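# Pour iron pellets into tube, cap them with the disc

## Task

Transfer the iron pellets out of the beaker and into the clear tube, return the beaker to an upright position on the bench, and finish with the loose disc sitting on top of the pellets, both rods passing through it.

## Robot and tools

Robot: two arms, left_arm and right_arm, each ending in a parallel gripper. The fingers point along the gripper's +z axis and close along its y axis. The reported end_effector_position is the spot between the finger pads, about 1 cm short of the tips. Objects may occasionally be nudged, or a held part briefly tugged, by outside forces.

Frames: positions, velocities and targets in results use the scene frame. Its origin is at table-top height, halfway between the nominal arm bases. +z is up, +x points out over the table, and left_arm sits on the +y side (arm names do not match image sides). Real bases are offset from nominal; a BASES line, if present, gives the calibrated spots. Printed positions and orientations may be wrong by a few centimetres, more at long reach. Offsets you command are instead expressed in each arm's own Hand target axes.

The 14-number row: every commanding call uses rows of 14 numbers in [-1, 1], one row covering both arms even when only one moves. Order: dx, dy, dz, rx, ry, rz, opening for left_arm, then the same seven for right_arm. The first six per arm are an offset (not a pose) measured from that arm's Hand target at the start of the action or move, along that Hand target's axes. Scale: 1.0 equals 0.6 m for dx/dy/dz and 180 degrees for rotation; rx, ry, rz form one rotation vector. Opening is absolute: +1 fully open (0.094 m), -1 closed. Sending all six pose numbers as 0 re-requests the current Hand target; a 0 in the opening slot is a real command (half open), so repeat the present opening to leave a gripper alone.

execute_actions(actions, cameras): actions is a list of actions; each action is a table of up to 15 rows, one row per 1/30 s control step, the last row held to fill 15 steps. Every row counts from the action's start pose, not the prior row; each new action starts from the then-current Hand target, so repeating an offset moves further. An empty list just returns state and images. cameras picks images: omitted/null/["all"] gives all, [] none, an unknown name invalidates the call.

move(target, speed, blend, opening_speed, blocking, cameras): drives each gripper in a straight line toward its target. target is one 14-number row or a list of up to 15 rows; every row is an offset from the same starting Hand targets. speed is top path speed in m/s, 0.002 to 0.5 (default 0.25), rotation capped at twice that in rad/s; one value or one per target. blend (m) rounds corners between listed targets; 0 stops at each. opening_speed (0.2 or more, per second on the -1..+1 scale) ramps finger commands; use near its minimum for fragile or squashable items. Openings of the first target are sent at once; those of later targets only after all arms stop there. Paths last at least 0.5 s and are cut at 10 s. blocking=false returns after about 0.5 s while the move keeps running. Moves do not avoid obstacles or the other arm. Faster moves lag and stray more and strike harder; aiming beyond a contact presses harder. Route around an arm's own base, not close past it, or its shoulder posture may flip. The result adds a "move:" line: done (within 10 mm and 2 degrees), off_target, moving, held, fault, plus limits such as paced (pose clipped) or held (steps withheld). Neither done nor off_target reveals contact.

wait(seconds 0 to 10): lets time pass with last commands held; a running move continues. stop(): brakes a running move, needing some room. zoom_image(camera, region): enlarges a region [x0, y0, x1, y1] (max 504x504 px, origin top-left) of cam_high, cam_left_wrist or cam_right_wrist from the latest images that included it. finished_scene(scene): ends the current scene, giving its number; irreversible, and the goal must hold with the robot hands-off.

Controller behavior: each step the command is clipped to within 100 mm and 20 degrees of the measured pose. Hand target in results is your last clipped command; grippers often rest short of it, and only a new action (even zeros) pushes again; if still short, send the gap as an offset. Friction and weight can leave a centimetre or more of error in free air. To end a push, command the target back behind the gripper. A blocked arm keeps pressing until moved off.

Gripping: grip_measured uses the opening scale; empty it reads up to ~1.6 mm wide; squeezing a hard part it reads up to ~3 mm (0.064) below the part's width, more for small or round parts. Full force kicks in about 0.05 below first-touch reading (0.11+ for small/round). Release by commanding well above grip_measured. Pads give about 50 to 64 N each.

Avoid: dropping things or letting go of moving parts, slamming, hard hits, strong pushes, and any contact or squeeze between the two arms (can end the scene). Nothing may fall off or be left off the table. Arm stops cost. Motor heat rises when holding loads, stretching out, or pushing at unreachable poses; MOTOR HOT appears at 75 °C, at 90 °C the arm folds and idles, at 100 °C it goes limp.

Readings: Joint positions go waist, shoulder, elbow (straight at 2.901), wrist pitch, wrist yaw, wrist roll, then gripper opening in m. Joint torques include gravity, are offset and noisy, and joints 1 to 3 wrap at ±28 N m. "within noise" on Joint velocities means the arm is still. Cameras are 672x504: cam_high (pinhole) and two fisheye wrist cameras.

Each tool is called after ">>>" by a JSON object that holds its "op" and its "data".

## Session

>>> {"op": "execute_actions", "data": {"actions": []}}

>>> {"op": "zoom_image", "data": {"camera": "cam_high", "region": [140, 90, 480, 480]}}

Scene clock: 0.00 s.
left_arm: end_effector_position=(+0.4260, +0.3074, +0.1358) grip_measured=+1.000 end_effector_quat_wxyz=(+0.659, -0.063, +0.749, +0.029) | right_arm: end_effector_position=(+0.3694, -0.3503, +0.1808) grip_measured=+1.000 end_effector_quat_wxyz=(+0.690, +0.071, +0.720, +0.012)
Joint positions: left_arm=[-0.008 1.556 0.261 1.162 -0.152 -0.06 0.094] | right_arm=[-0.118 1.526 0.189 1.29 -0.025 0.115 0.094]
Joint velocities: within noise
Joint torques (N m): no reading
Heat: left arm: 23 °C; right arm: 27 °C.
Hand target: left_arm +0.4281, +0.3078, +0.1431; +0.666, -0.067, +0.742, +0.028 | right_arm +0.3714, -0.3499, +0.1900; +0.700, +0.066, +0.711, +0.012
Tool commands: left_gripper/opening=+1.0 right_gripper/opening=+1.0

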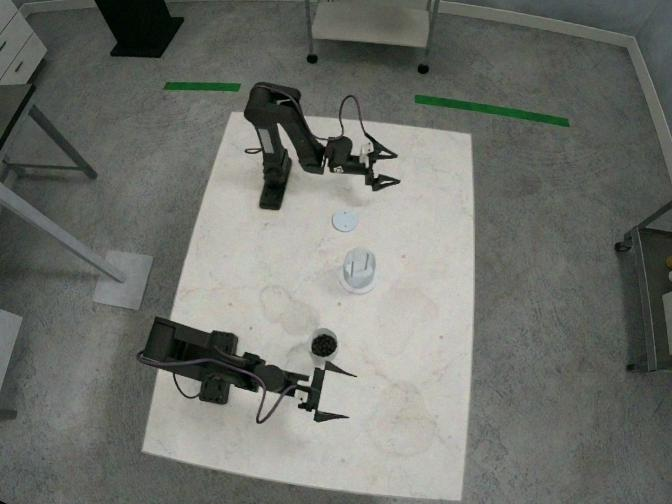

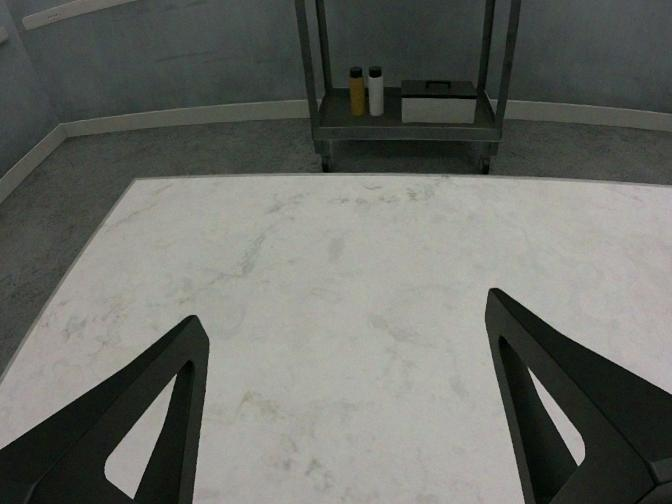

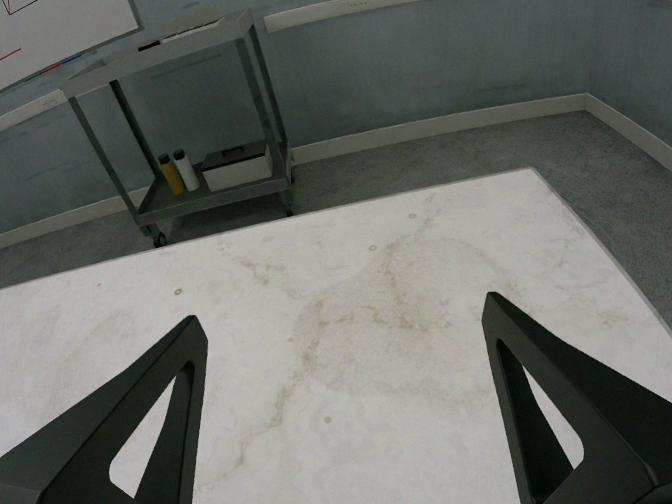

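Scaled by 1.292.

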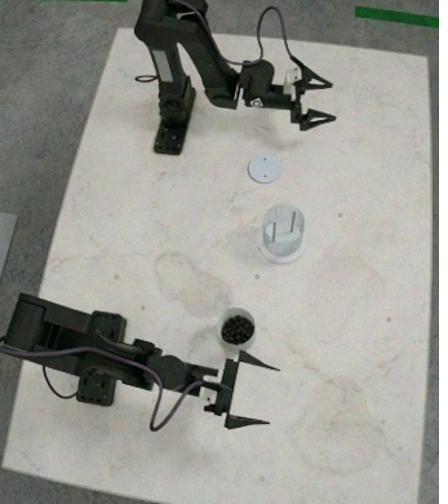

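>>> {"op": "zoom_image", "data": {"camera": "cam_high", "region": [290, 190, 400, 380]}}

>>> {"op": "zoom_image", "data": {"camera": "cam_high", "region": [325, 200, 365, 240]}}

>>> {"op": "zoom_image", "data": {"camera": "cam_high", "region": [330, 240, 390, 300]}}

>>> {"op": "zoom_image", "data": {"camera": "cam_high", "region": [300, 320, 350, 370]}}

Scaled by 2.653.

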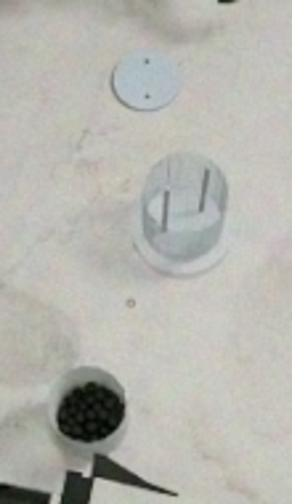

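Scaled by 12.600.

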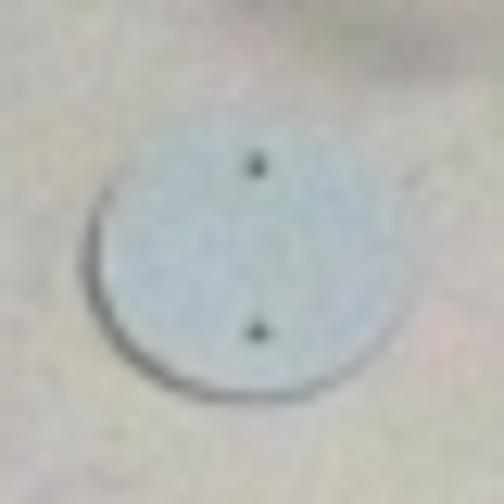

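Scaled by 8.400.

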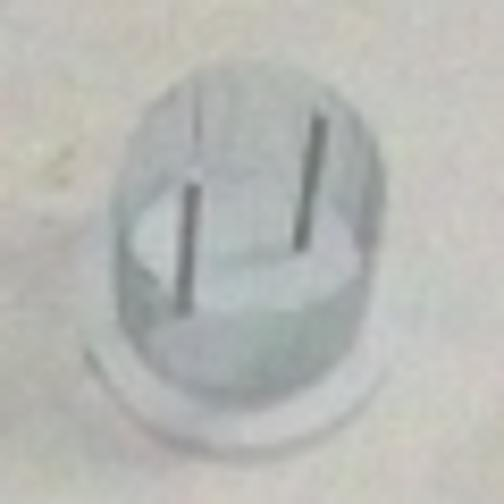

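Scaled by 10.080.

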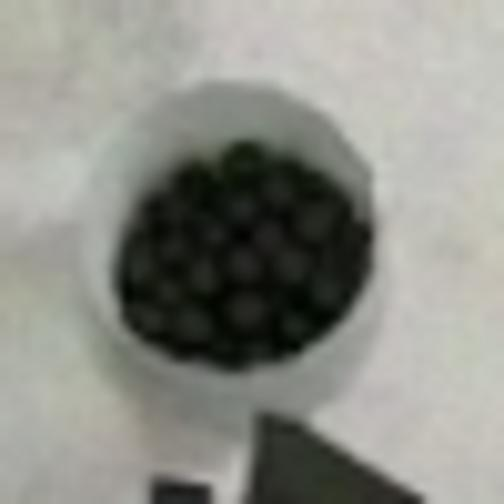

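>>> {"op": "move", "data": {"target": [0.0630, -0.1902, -0.2871, 0.0471, 0.3810, 0.0617, 1, 0.1241, 0.0243, -0.2034, -0.3849, 0.0156, -0.0343, 1], "speed": 0.25}}

Scene clock: 16.90 s.
left_arm: end_effector_position=(+0.2673, +0.1729, +0.1234) grip_measured=+1.000 end_effector_quat_wxyz=(+0.129, +0.051, +0.990, -0.002) | right_arm: end_effector_position=(+0.2537, -0.3189, +0.1200) grip_measured=+1.000 end_effector_quat_wxyz=(+0.653, -0.261, +0.660, +0.265)
Joint positions: left_arm=[-0.545 1.286 0.994 -1.05 -0.121 -0.444 0.094] | right_arm=[-0.802 1.971 0.112 1.524 -1.55 -0.326 0.094]
Joint velocities: within noise
Joint torques (N m): left_arm=[-0.5 -3.36 8.43 0.65 -0.05 -0.12] | right_arm=[-0.66 -4.31 0.05 1.04 -0.31 -0.11]
Heat: left arm: 24 °C; right arm: 27 °C.
Hand target: left_arm +0.2699, +0.1702, +0.1301; +0.131, +0.044, +0.990, -0.006 | right_arm +0.2501, -0.3179, +0.1199; +0.600, -0.375, +0.599, +0.375
Off the commanded pose: left_arm 0.008 m, 1 deg | right_arm 0.004 m, 21 deg; orientation clipped.
joint sent to its limit (right arm) — joint 5 (wrist yaw), lower limit. The joint targets are off in orientation, not in position.
move: off_target (right_arm); limits=paced

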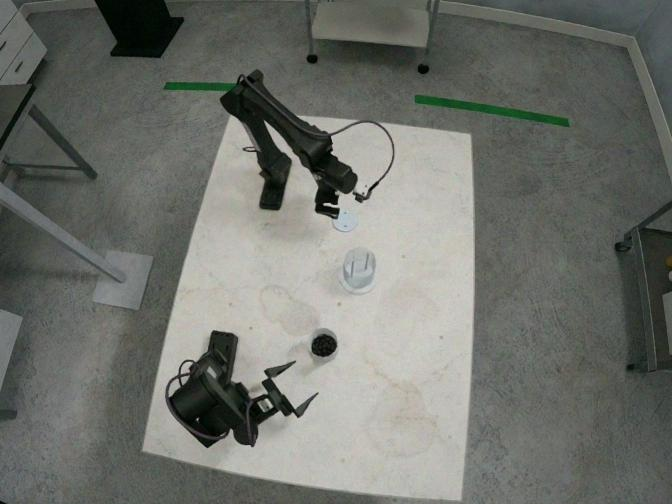

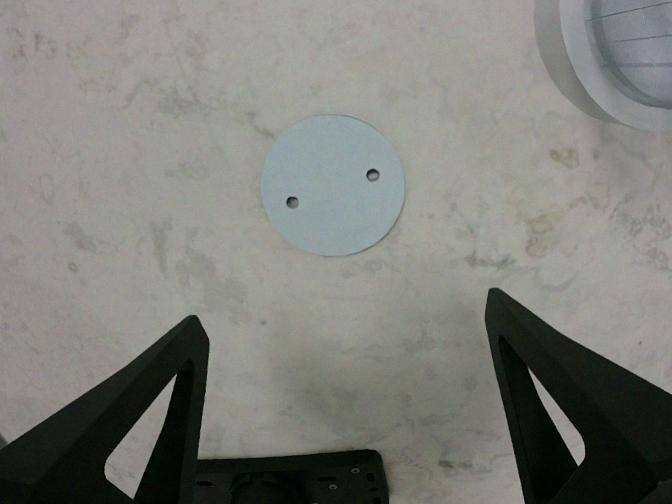

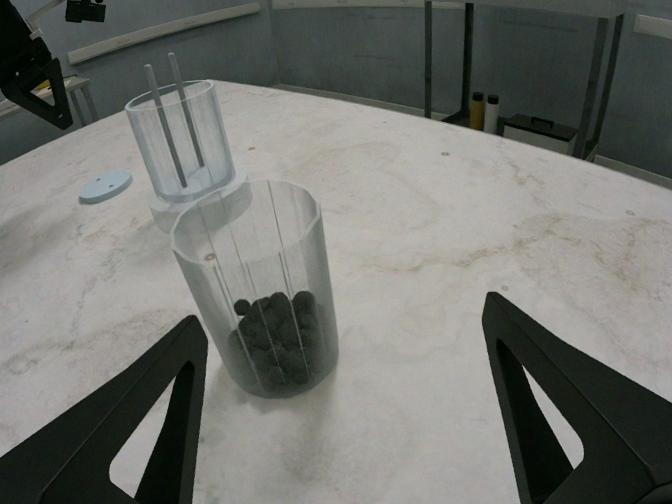

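>>> {"op": "move", "data": {"target": [[-0.0045, 0.0001, 0.0558, -0.0419, 0.0002, -0.1559, 1, -0.1002, 0, 0, 0, 0, 0, 1], [-0.0091, 0.0002, 0.1117, -0.0838, 0.0003, -0.3117, 1, -0.1002, 0.0090, 0.1587, 0.0333, 0, 0, 1]], "speed": 0.25, "blend": 0.02}}

Scene clock: 37.27 s.
left_arm: end_effector_position=(+0.2831, +0.1730, +0.0634) grip_measured=+1.000 end_effector_quat_wxyz=(+0.101, -0.439, +0.891, +0.063) | right_arm: end_effector_position=(+0.2872, -0.2311, +0.1795) grip_measured=+1.000 end_effector_quat_wxyz=(+0.620, -0.345, +0.615, +0.344)
Joint positions: left_arm=[-0.589 1.608 1.042 -1.018 -0.238 -1.524 0.094] | right_arm=[-0.345 1.694 0.217 1.501 -1.351 0.02 0.094]
Joint velocities: within noise
Joint torques (N m): left_arm=[-0.55 -5.08 7.77 0.44 -0.32 -0.15] | right_arm=[0.81 -6.02 1.88 0.93 0.09 -0.08]
Heat: left arm: 25 °C; right arm: 28 °C.
Hand target: left_arm +0.2925, +0.1683, +0.0668; +0.117, -0.443, +0.887, +0.059 | right_arm +0.2869, -0.2299, +0.1800; +0.618, -0.343, +0.618, +0.343
Off the commanded pose: left_arm 0.011 m, 2 deg | right_arm 0.001 m, 0 deg.
move: off_target (left_arm)

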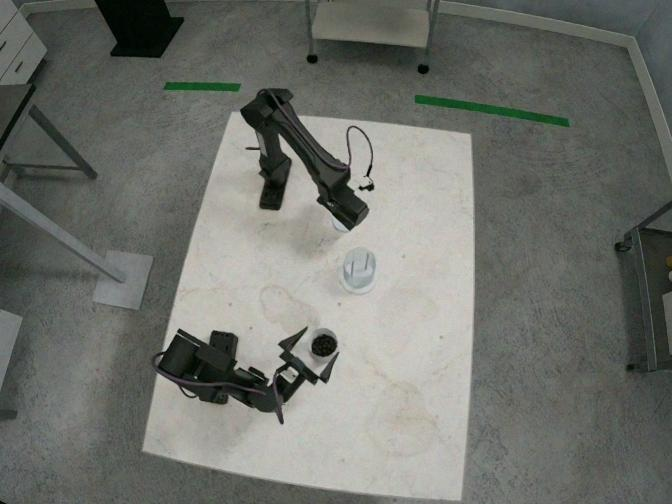

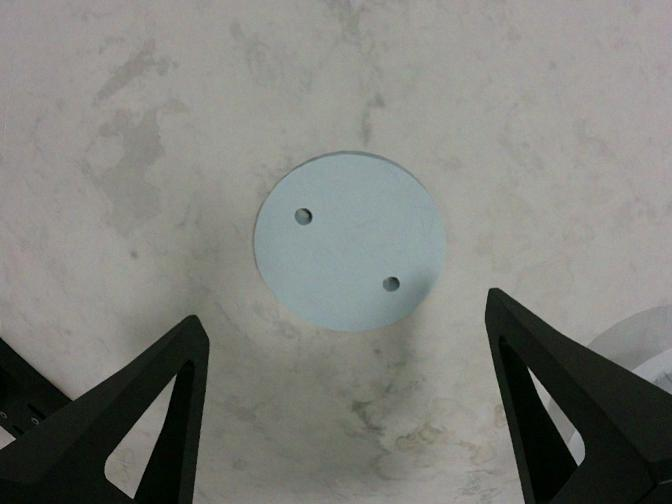

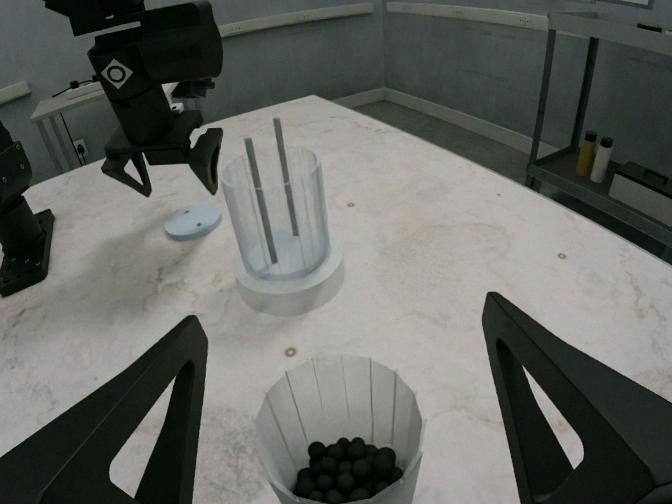

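>>> {"op": "move", "data": {"target": [[-0.0015, -0.0008, 0.0189, 0, 0, 0, 1, 0, 0.0127, 0.0153, 0, 0, 0, 1], [-0.0044, -0.0023, 0.0566, 0, 0, 0, 1, 0.075, 0.0127, 0.0153, 0, 0, 0, 1]], "speed": 0.12, "blend": 0.01, "cameras": ["cam_left_wrist", "cam_right_wrist"]}}

Scene clock: 42.97 s.
left_arm: end_effector_position=(+0.2961, +0.1733, +0.0377) grip_measured=+1.000 end_effector_quat_wxyz=(+0.107, -0.449, +0.886, +0.052) | right_arm: end_effector_position=(+0.2842, -0.2189, +0.1335) grip_measured=+1.000 end_effector_quat_wxyz=(+0.596, -0.340, +0.638, +0.349)
Joint positions: left_arm=[-0.562 1.661 0.99 -0.881 -0.238 -1.514 0.094] | right_arm=[-0.292 1.882 0.186 1.524 -1.294 -0.126 0.094]
Joint velocities: within noise
Joint torques (N m): left_arm=[0.75 -5.44 5 0.59 -0.32 0.06] | right_arm=[0.43 -4.08 1.47 1.53 -0.06 -0.12]
Heat: left arm: 26 °C; right arm: 28 °C.
Hand target: left_arm +0.3005, +0.1765, +0.0346; +0.117, -0.443, +0.887, +0.059 | right_arm +0.2853, -0.2181, +0.1350; +0.618, -0.343, +0.618, +0.343
Off the commanded pose: left_arm 0.006 m, 2 deg | right_arm 0.002 m, 4 deg.
joint sent to its limit (right arm) — joint 4 (wrist pitch), upper limit. The joint targets are off in orientation, not in position.
move: off_target (right_arm); blend cut to 0.006 m at target 1
Images, in order (width x height): cam_left_wrist 672x504, cam_right_wrist 672x504.

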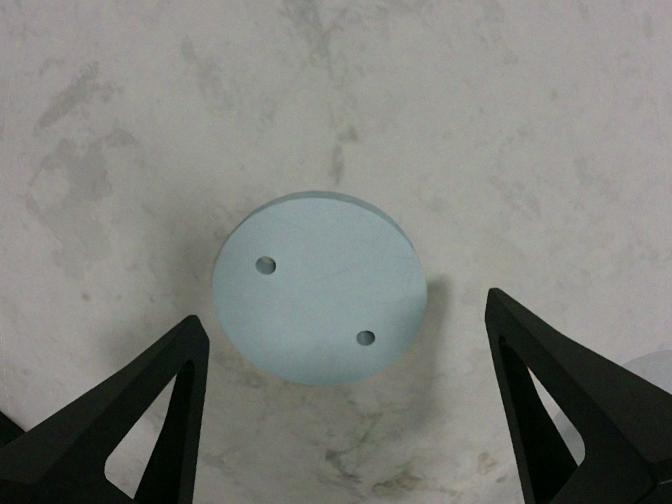

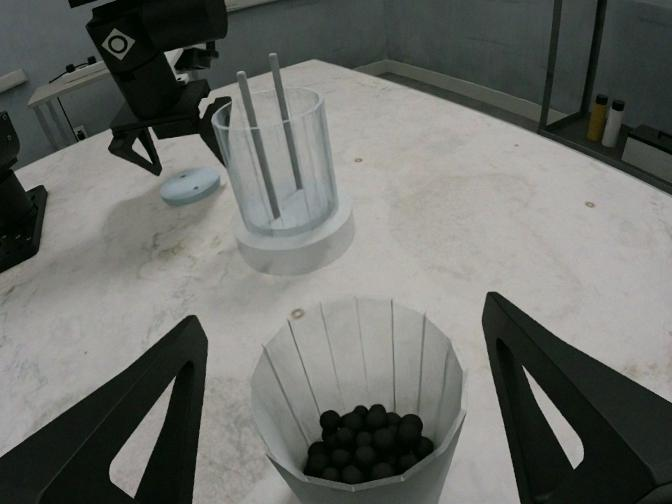

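>>> {"op": "move", "data": {"target": [[0.0007, 0.0131, 0.0085, 0, 0, 0, 1, 0, 0.0018, -0.0107, -0.0444, 0, 0, 1], [0.0014, 0.0262, 0.0169, 0, 0, 0, 1, 0.1133, 0.0018, -0.0107, -0.0444, 0, 0, 1]], "speed": 0.12, "cameras": ["cam_left_wrist", "cam_right_wrist"]}}

Scene clock: 48.90 s.
left_arm: end_effector_position=(+0.2828, +0.1825, +0.0187) grip_measured=+1.000 end_effector_quat_wxyz=(+0.100, -0.443, +0.888, +0.063) | right_arm: end_effector_position=(+0.2816, -0.2226, +0.0669) grip_measured=+1.000 end_effector_quat_wxyz=(+0.574, -0.384, +0.611, +0.386)
Joint positions: left_arm=[-0.56 1.661 0.905 -0.823 -0.238 -1.504 0.094] | right_arm=[-0.333 2.284 0.33 1.536 -1.464 -0.385 0.094]
Joint velocities: within noise
Joint torques (N m): left_arm=[0.84 -8.55 4.41 0.52 -0.32 0.1] | right_arm=[-0.7 -5.57 0.75 1.29 -0.41 -0.11]
Heat: left arm: 25 °C; right arm: 28 °C.
Hand target: left_arm +0.2890, +0.1874, +0.0246; +0.117, -0.443, +0.887, +0.059 | right_arm +0.2810, -0.2230, +0.0670; +0.593, -0.386, +0.593, +0.385
Off the commanded pose: left_arm 0.010 m, 2 deg | right_arm 0.001 m, 3 deg.
joint sent to its limit (right arm) — joint 4 (wrist pitch), upper limit. The joint targets still meet the commanded pose.
move: off_target (right_arm)
Images, in order (width x height): cam_left_wrist 672x504, cam_right_wrist 672x504.

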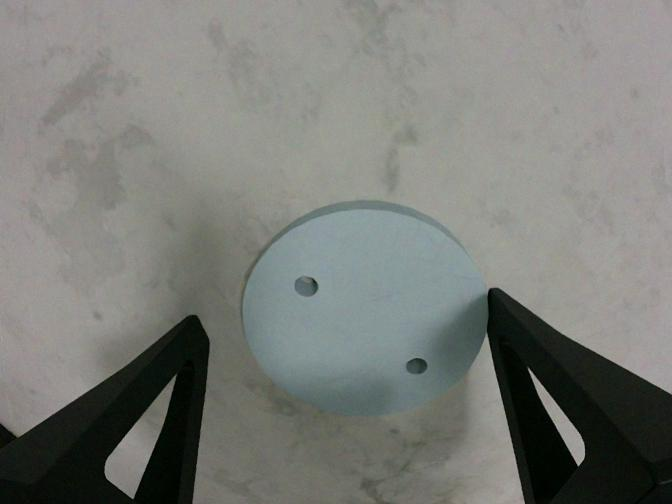

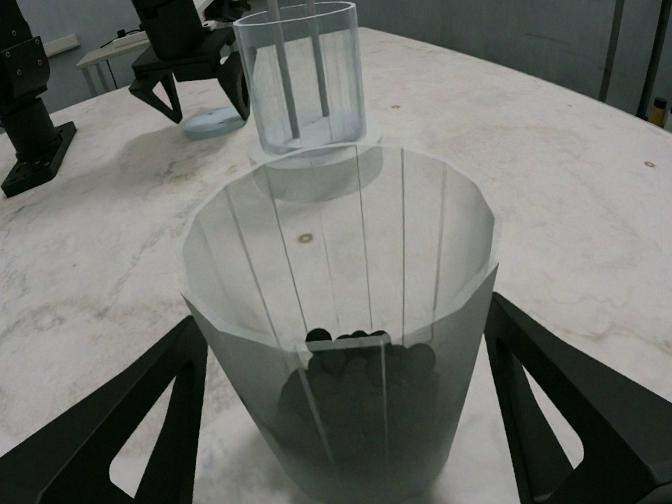

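>>> {"op": "move", "data": {"target": [-0.0039, -0.0055, 0.0097, 0, 0, 0, 1, 0, 0, 0, 0, 0, 0, 0.48], "speed": 0.06, "opening_speed": 0.5, "cameras": ["cam_left_wrist", "cam_right_wrist"]}}

Scene clock: 51.93 s.
left_arm: end_effector_position=(+0.2885, +0.1846, +0.0188) grip_measured=+1.000 end_effector_quat_wxyz=(+0.104, -0.446, +0.887, +0.057) | right_arm: end_effector_position=(+0.2825, -0.2233, +0.0671) grip_measured=+0.643 end_effector_quat_wxyz=(+0.576, -0.386, +0.610, +0.384)
Joint positions: left_arm=[-0.542 1.661 0.905 -0.804 -0.238 -1.49 0.094] | right_arm=[-0.334 2.284 0.333 1.536 -1.464 -0.389 0.077]
Joint velocities: within noise
Joint torques (N m): left_arm=[0.87 -6.75 4.72 0.58 -0.4 0.13] | right_arm=[-0.55 -5.65 0.5 1.27 -0.43 -0.1]
Heat: left arm: 25 °C; right arm: 28 °C.
Hand target: left_arm +0.2939, +0.1885, +0.0196; +0.117, -0.443, +0.887, +0.059 | right_arm +0.2810, -0.2230, +0.0670; +0.593, -0.386, +0.593, +0.385
Off the commanded pose: left_arm 0.007 m, 2 deg | right_arm 0.002 m, 3 deg.
joint sent to its limit (right arm) — joint 4 (wrist pitch), upper limit. The joint targets still meet the commanded pose.
move: off_target (right_arm)
Images, in order (width x height): cam_left_wrist 672x504, cam_right_wrist 672x504.

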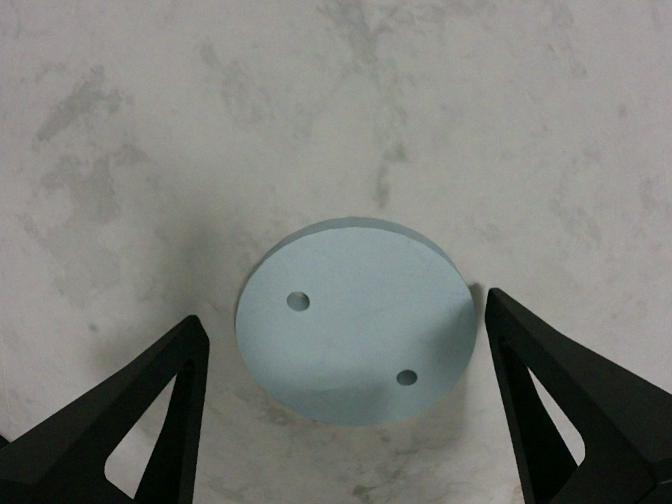

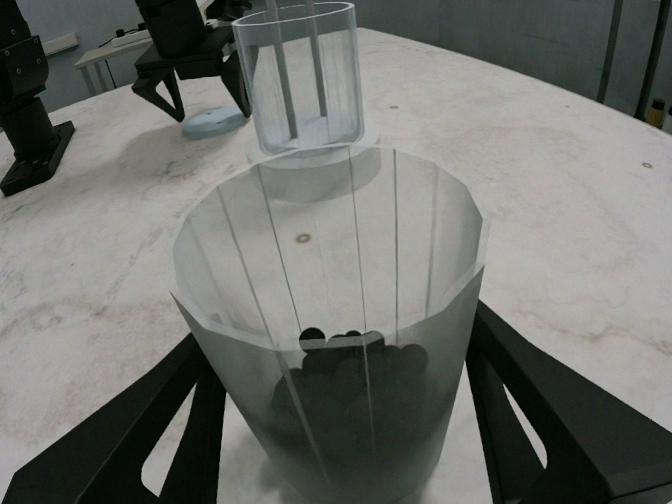

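>>> {"op": "move", "data": {"target": [0.0026, 0, 0.0097, 0, 0, 0, 1, -0.1, 0, 0, 0, 0, 0, 0.48], "speed": 0.08, "cameras": ["cam_left_wrist", "cam_right_wrist"]}}

Scene clock: 58.40 s.
left_arm: end_effector_position=(+0.2901, +0.1836, +0.0161) grip_measured=+1.000 end_effector_quat_wxyz=(+0.107, -0.447, +0.887, +0.051) | right_arm: end_effector_position=(+0.2818, -0.2227, +0.1163) grip_measured=+0.643 end_effector_quat_wxyz=(+0.579, -0.376, +0.609, +0.390)
Joint positions: left_arm=[-0.542 1.661 0.893 -0.778 -0.238 -1.488 0.094] | right_arm=[-0.333 2.042 0.278 1.536 -1.464 -0.188 0.077]
Joint velocities: within noise
Joint torques (N m): left_arm=[0.72 -5.55 4.52 0.63 -0.29 0.03] | right_arm=[-0.36 -9.39 0.75 1.29 -0.25 0.13]
Heat: left arm: 25 °C; right arm: 28 °C.
Hand target: left_arm +0.2939, +0.1885, +0.0136; +0.117, -0.443, +0.887, +0.059 | right_arm +0.2810, -0.2230, +0.1270; +0.593, -0.386, +0.593, +0.385
Off the commanded pose: left_arm 0.007 m, 1 deg | right_arm 0.011 m, 3 deg.
joint sent to its limit (right arm) — joint 4 (wrist pitch), upper limit. The joint targets still meet the commanded pose.
move: off_target (right_arm)
Images, in order (width x height): cam_left_wrist 672x504, cam_right_wrist 672x504.

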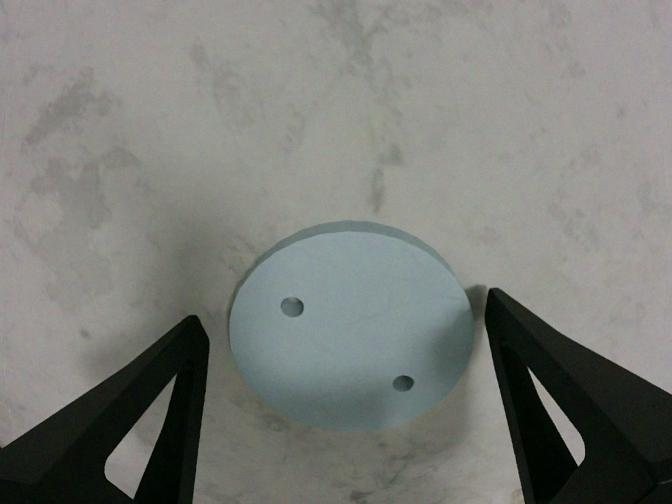

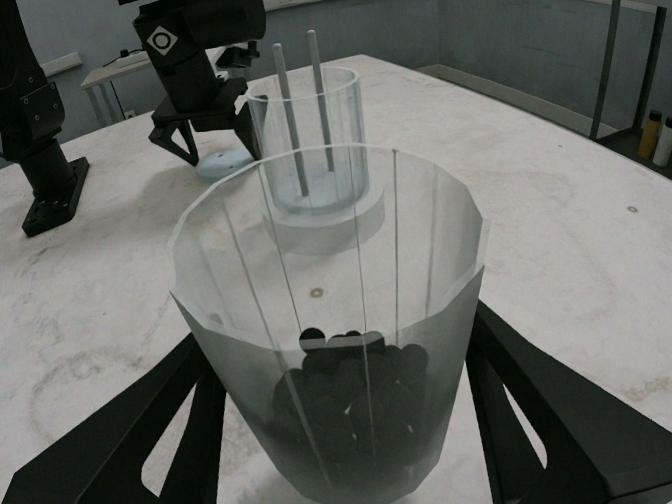

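>>> {"op": "move", "data": {"target": [[0.0017, 0, 0.0064, 0, 0, 0, 1, -0.105, -0.1717, 0.3191, 0.1833, 0, 0, 0.48], [0.0017, 0, 0.0064, 0, 0, 0, 0.45, -0.105, -0.1717, 0.3191, 0.1833, 0, 0, 0.48]], "speed": 0.2, "opening_speed": 0.5}}

Scene clock: 64.27 s.
left_arm: end_effector_position=(+0.2910, +0.1831, +0.0142) grip_measured=+0.641 end_effector_quat_wxyz=(+0.110, -0.447, +0.887, +0.048) | right_arm: end_effector_position=(+0.4455, -0.0951, +0.1634) grip_measured=+0.643 end_effector_quat_wxyz=(+0.651, -0.205, +0.704, +0.196)
Joint positions: left_arm=[-0.542 1.661 0.884 -0.76 -0.238 -1.488 0.077] | right_arm=[0.382 1.96 0.7 1.183 -0.18 -0.005 0.077]
Joint velocities: within noise
Joint torques (N m): left_arm=[0.81 -4.68 4.63 0.54 -0.32 0.06] | right_arm=[0.28 -9.76 6.37 1.96 0.07 0.03]
Heat: left arm: 25 °C; right arm: 29 °C.
Hand target: left_arm +0.2939, +0.1885, +0.0096; +0.117, -0.443, +0.887, +0.059 | right_arm +0.4528, -0.0898, +0.1901; +0.678, -0.201, +0.678, +0.201
Off the commanded pose: left_arm 0.008 m, 2 deg | right_arm 0.028 m, 4 deg.
move: off_target (right_arm)

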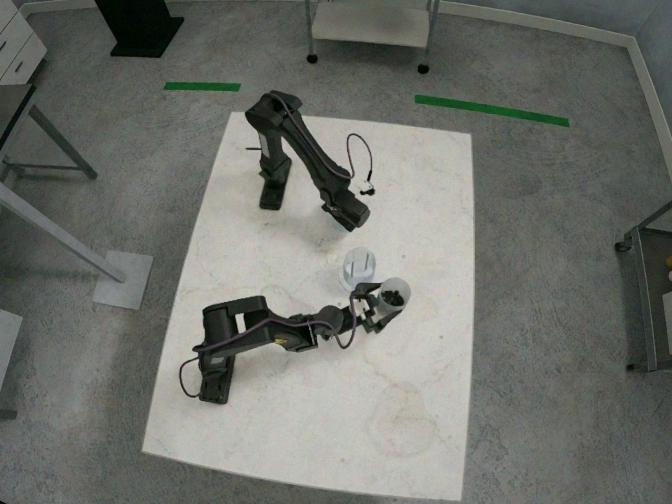

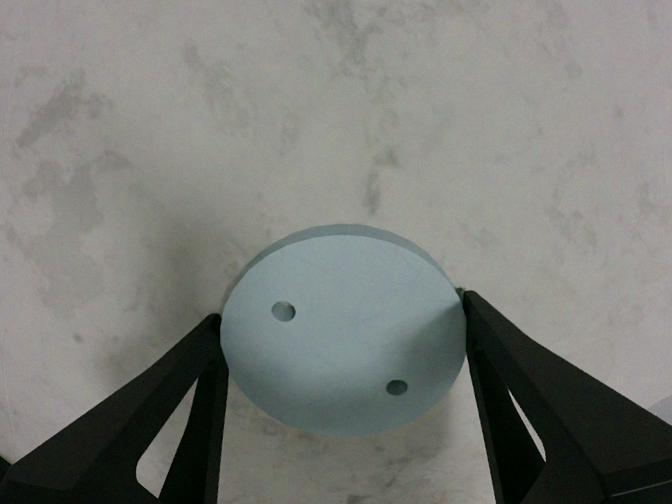

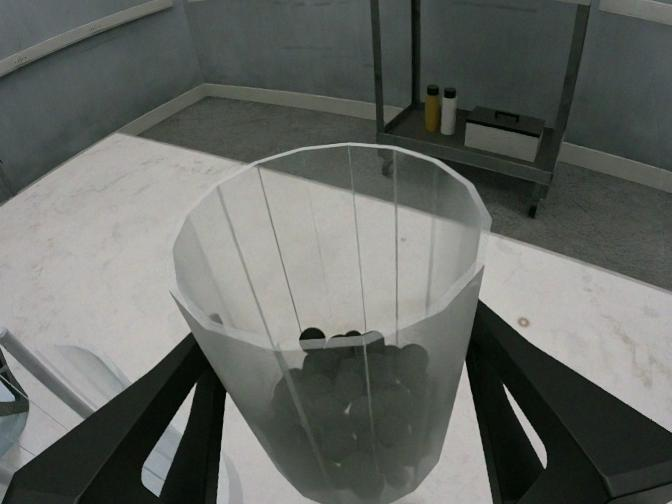

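>>> {"op": "zoom_image", "data": {"camera": "cam_right_wrist", "region": [0, 300, 250, 504]}}

>>> {"op": "zoom_image", "data": {"camera": "cam_high", "region": [320, 230, 430, 350]}}

Scaled by 2.016 from the camera's 672x504 image, which has a finer 960x720 frame.

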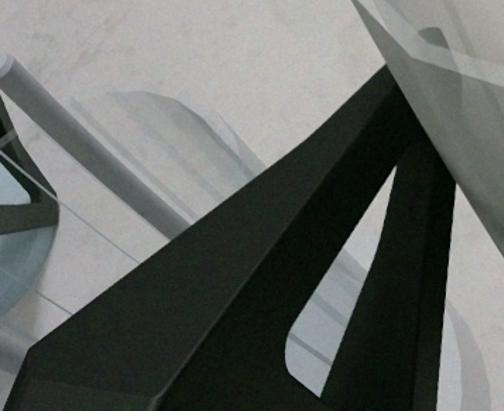

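Scaled by 4.200.

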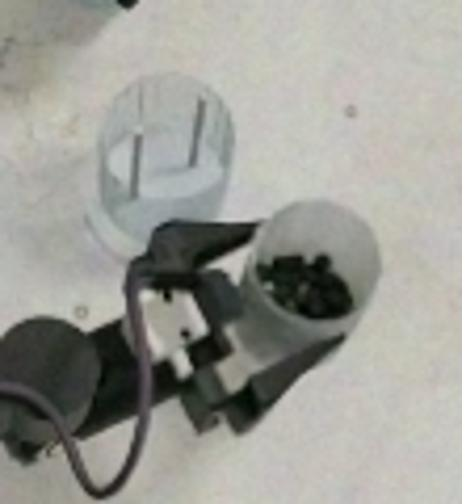

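>>> {"op": "move", "data": {"target": [[-0.0217, 0.0001, -0.0805, 0, 0, 0, 0.45, -0.0011, 0.0266, -0.0041, 0, 0, -0.1389, 0.48], [-0.0823, 0.0003, -0.3059, 0.0837, -0.0003, 0.3113, 0.45, -0.0023, 0.0533, -0.0083, 0, 0, -0.2778, 0.48]], "speed": 0.2, "blend": 0.02}}

>>> {"op": "zoom_image", "data": {"camera": "cam_high", "region": [320, 230, 430, 350]}}

Scene clock: 74.37 s.
left_arm: end_effector_position=(+0.2924, +0.1871, +0.1830) grip_measured=+0.641 end_effector_quat_wxyz=(+0.109, +0.040, +0.993, +0.003) | right_arm: end_effector_position=(+0.4338, -0.0702, +0.1632) grip_measured=+0.643 end_effector_quat_wxyz=(+0.673, -0.478, +0.557, -0.094)
Joint positions: left_arm=[-0.431 1.394 1.322 -1.3 -0.092 -0.358 0.077] | right_arm=[0.471 1.96 0.7 1.183 -0.085 -0.855 0.077]
Joint velocities: within noise
Joint torques (N m): left_arm=[0.77 -7.86 8.25 0.64 0.05 0.1] | right_arm=[0.72 -11.92 3.66 2.04 0.05 -0.14]
Heat: left arm: 25 °C; right arm: 30 °C.
Hand target: left_arm +0.2939, +0.1887, +0.1997; +0.131, +0.043, +0.990, -0.006 | right_arm +0.4312, -0.0657, +0.1915; +0.699, -0.469, +0.529, -0.105
Off the commanded pose: left_arm 0.017 m, 3 deg | right_arm 0.029 m, 5 deg.
move: off_target (left_arm, right_arm)

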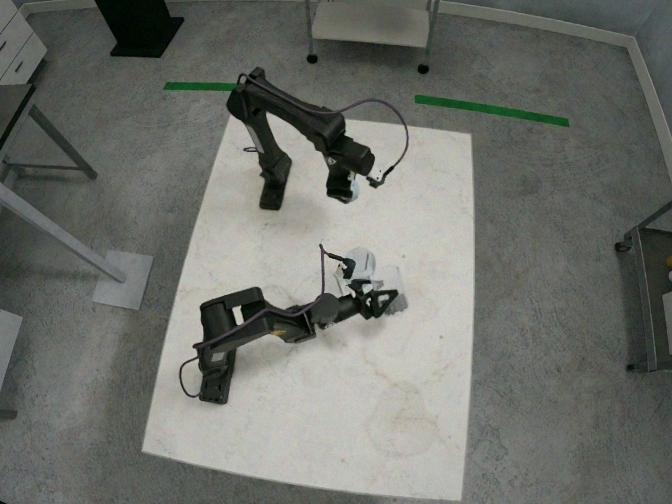

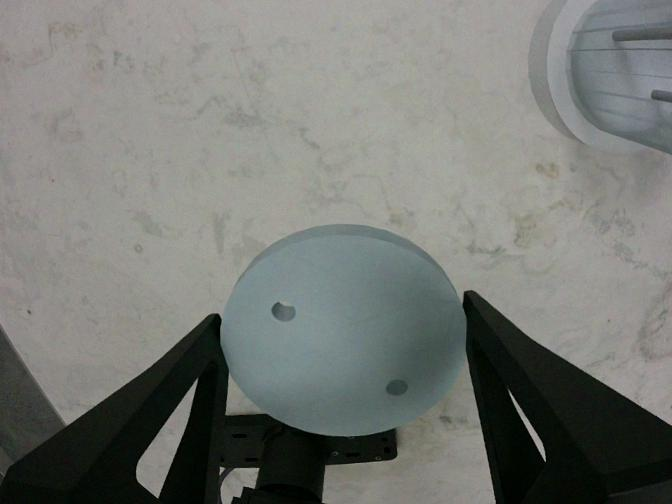

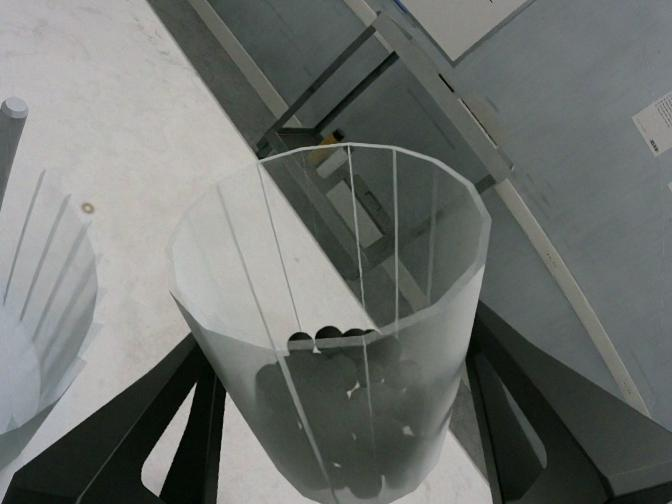

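Scaled by 4.200.

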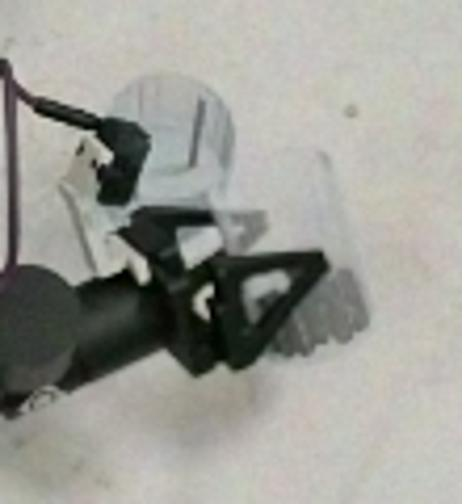

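>>> {"op": "execute_actions", "data": {"actions": []}}

Scene clock: 77.10 s.
left_arm: end_effector_position=(+0.2924, +0.1871, +0.1830) grip_measured=+0.641 end_effector_quat_wxyz=(+0.109, +0.041, +0.993, +0.003) | right_arm: end_effector_position=(+0.4338, -0.0702, +0.1632) grip_measured=+0.643 end_effector_quat_wxyz=(+0.673, -0.478, +0.557, -0.094)
Joint positions: left_arm=[-0.431 1.394 1.322 -1.3 -0.092 -0.356 0.077] | right_arm=[0.471 1.96 0.7 1.183 -0.085 -0.855 0.077]
Joint velocities: within noise
Joint torques (N m): left_arm=[0.72 -7.86 8.39 0.64 -0.01 0.09] | right_arm=[0.72 -11.97 3.75 2.05 0.07 -0.15]
Heat: left arm: 26 °C; right arm: 31 °C.
Hand target: left_arm +0.2939, +0.1887, +0.1997; +0.131, +0.043, +0.990, -0.006 | right_arm +0.4312, -0.0657, +0.1915; +0.699, -0.469, +0.529, -0.105
Tool commands: left_gripper/opening=+0.45 right_gripper/opening=+0.48
Off the commanded pose: left_arm 0.017 m, 3 deg | right_arm 0.029 m, 5 deg.

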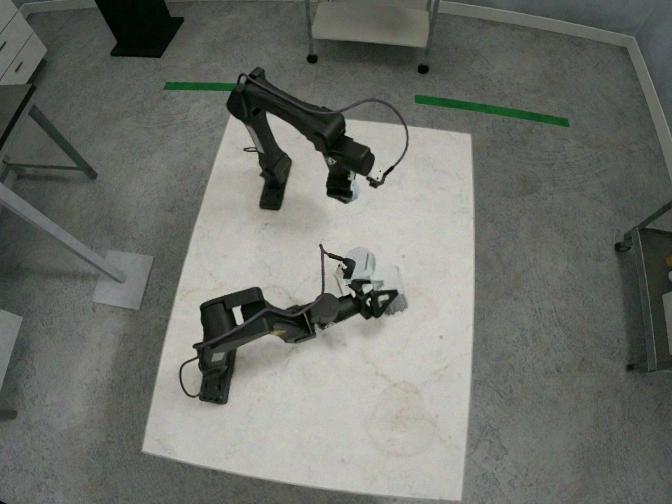

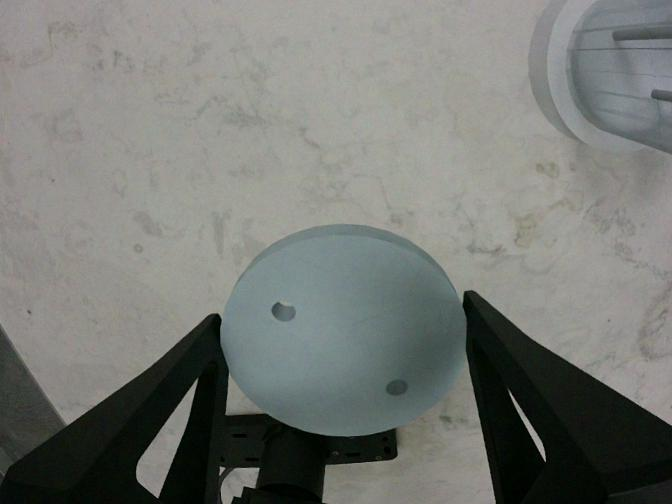

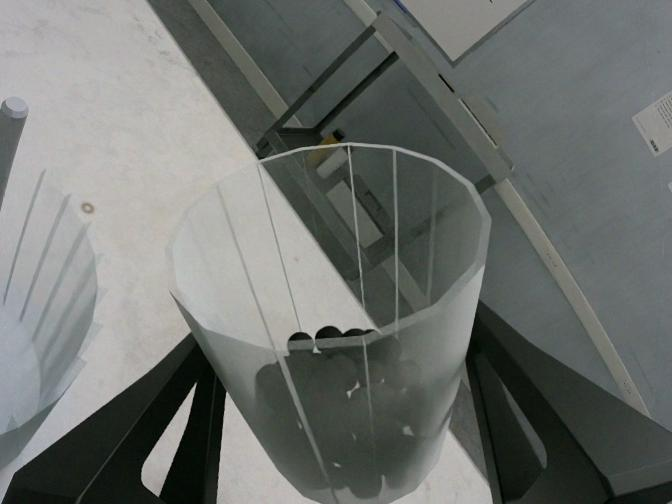

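>>> {"op": "zoom_image", "data": {"camera": "cam_high", "region": [310, 225, 430, 345]}}

Scaled by 4.200.

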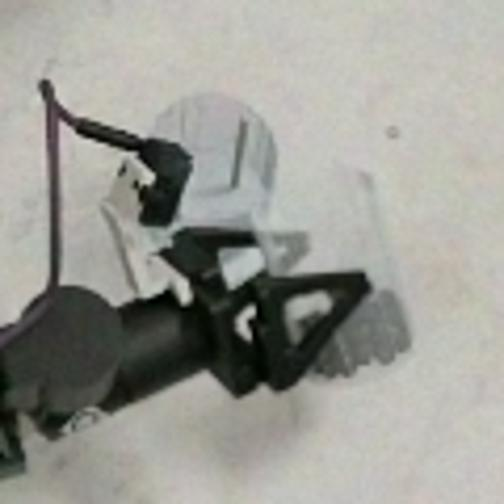

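>>> {"op": "move", "data": {"target": [0, 0, 0, 0, 0, 0, 0.45, -0.0573, 0.0437, -0.0129, 0, 0, -0.0556, 0.48], "speed": 0.12}}

Scene clock: 83.53 s.
left_arm: end_effector_position=(+0.2924, +0.1871, +0.1830) grip_measured=+0.641 end_effector_quat_wxyz=(+0.109, +0.041, +0.993, +0.003) | right_arm: end_effector_position=(+0.4136, -0.0492, +0.1705) grip_measured=+0.642 end_effector_quat_wxyz=(+0.664, -0.507, +0.521, -0.171)
Joint positions: left_arm=[-0.431 1.394 1.322 -1.3 -0.092 -0.356 0.077] | right_arm=[0.587 1.933 0.672 1.201 0.08 -1.019 0.077]
Joint velocities: within noise
Joint torques (N m): left_arm=[0.84 -7.9 8.25 0.64 -0.03 0.11] | right_arm=[2.04 -11.67 3.22 1.94 -0.21 -0.27]
Heat: left arm: 26 °C; right arm: 31 °C.
Hand target: left_arm +0.2939, +0.1887, +0.1997; +0.131, +0.043, +0.990, -0.006 | right_arm +0.4012, -0.0338, +0.1934; +0.688, -0.513, +0.486, -0.165
Off the commanded pose: left_arm 0.017 m, 3 deg | right_arm 0.030 m, 5 deg.
move: off_target (left_arm, right_arm)

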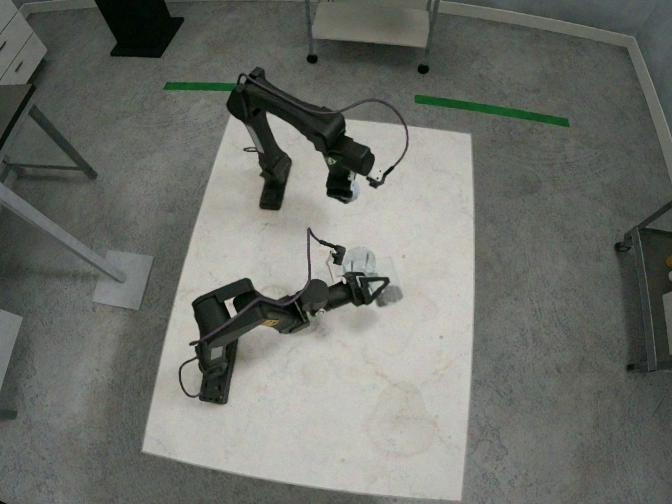

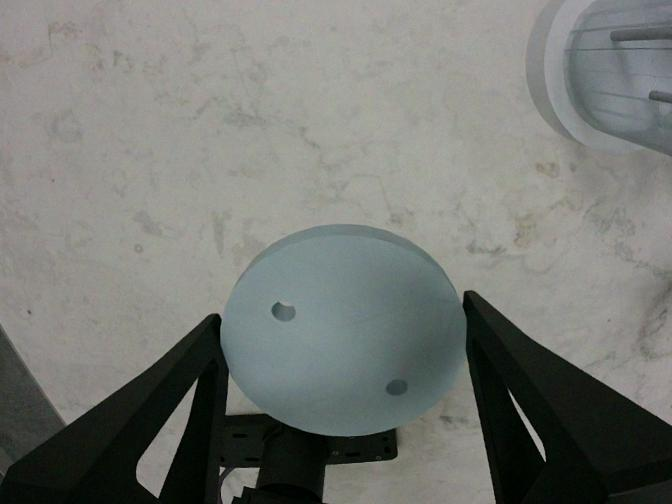

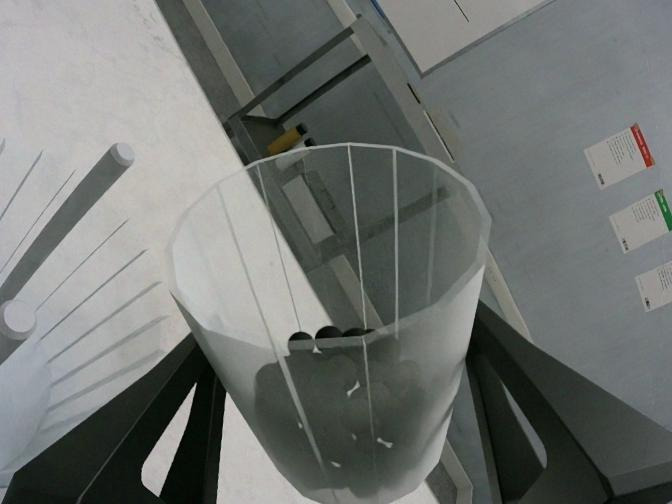

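>>> {"op": "zoom_image", "data": {"camera": "cam_high", "region": [310, 225, 430, 345]}}

>>> {"op": "zoom_image", "data": {"camera": "cam_right_wrist", "region": [0, 100, 500, 504]}}

Scaled by 4.200.

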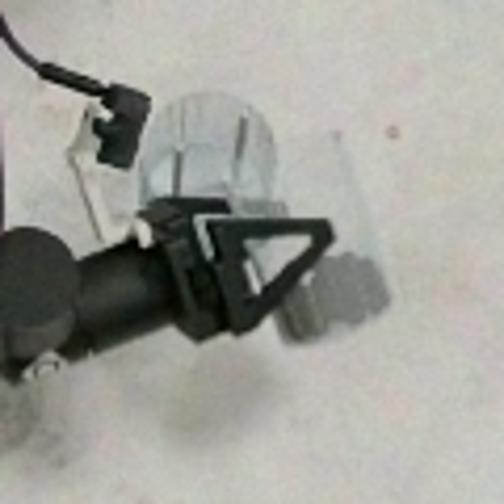

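Scaled by 1.008 from the camera's 672x504 image, which has a finer 960x720 frame.

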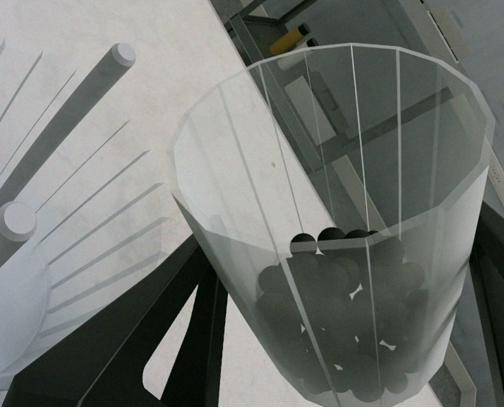

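>>> {"op": "zoom_image", "data": {"camera": "cam_high", "region": [335, 235, 405, 305]}}

Scaled by 7.200.

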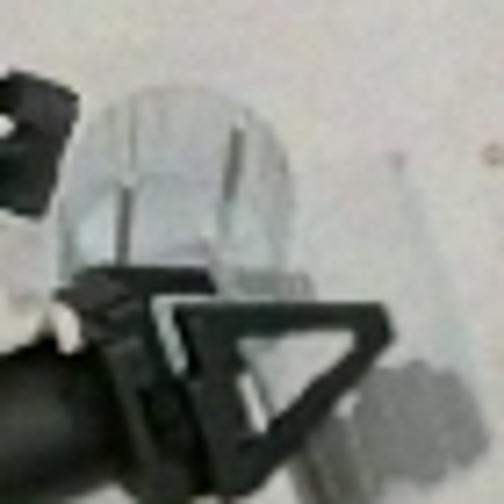

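>>> {"op": "zoom_image", "data": {"camera": "cam_right_wrist", "region": [150, 130, 500, 504]}}

Scaled by 1.348 from the camera's 672x504 image, which has a finer 960x720 frame.

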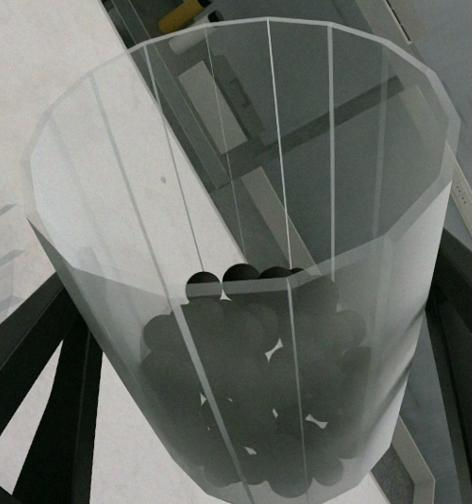

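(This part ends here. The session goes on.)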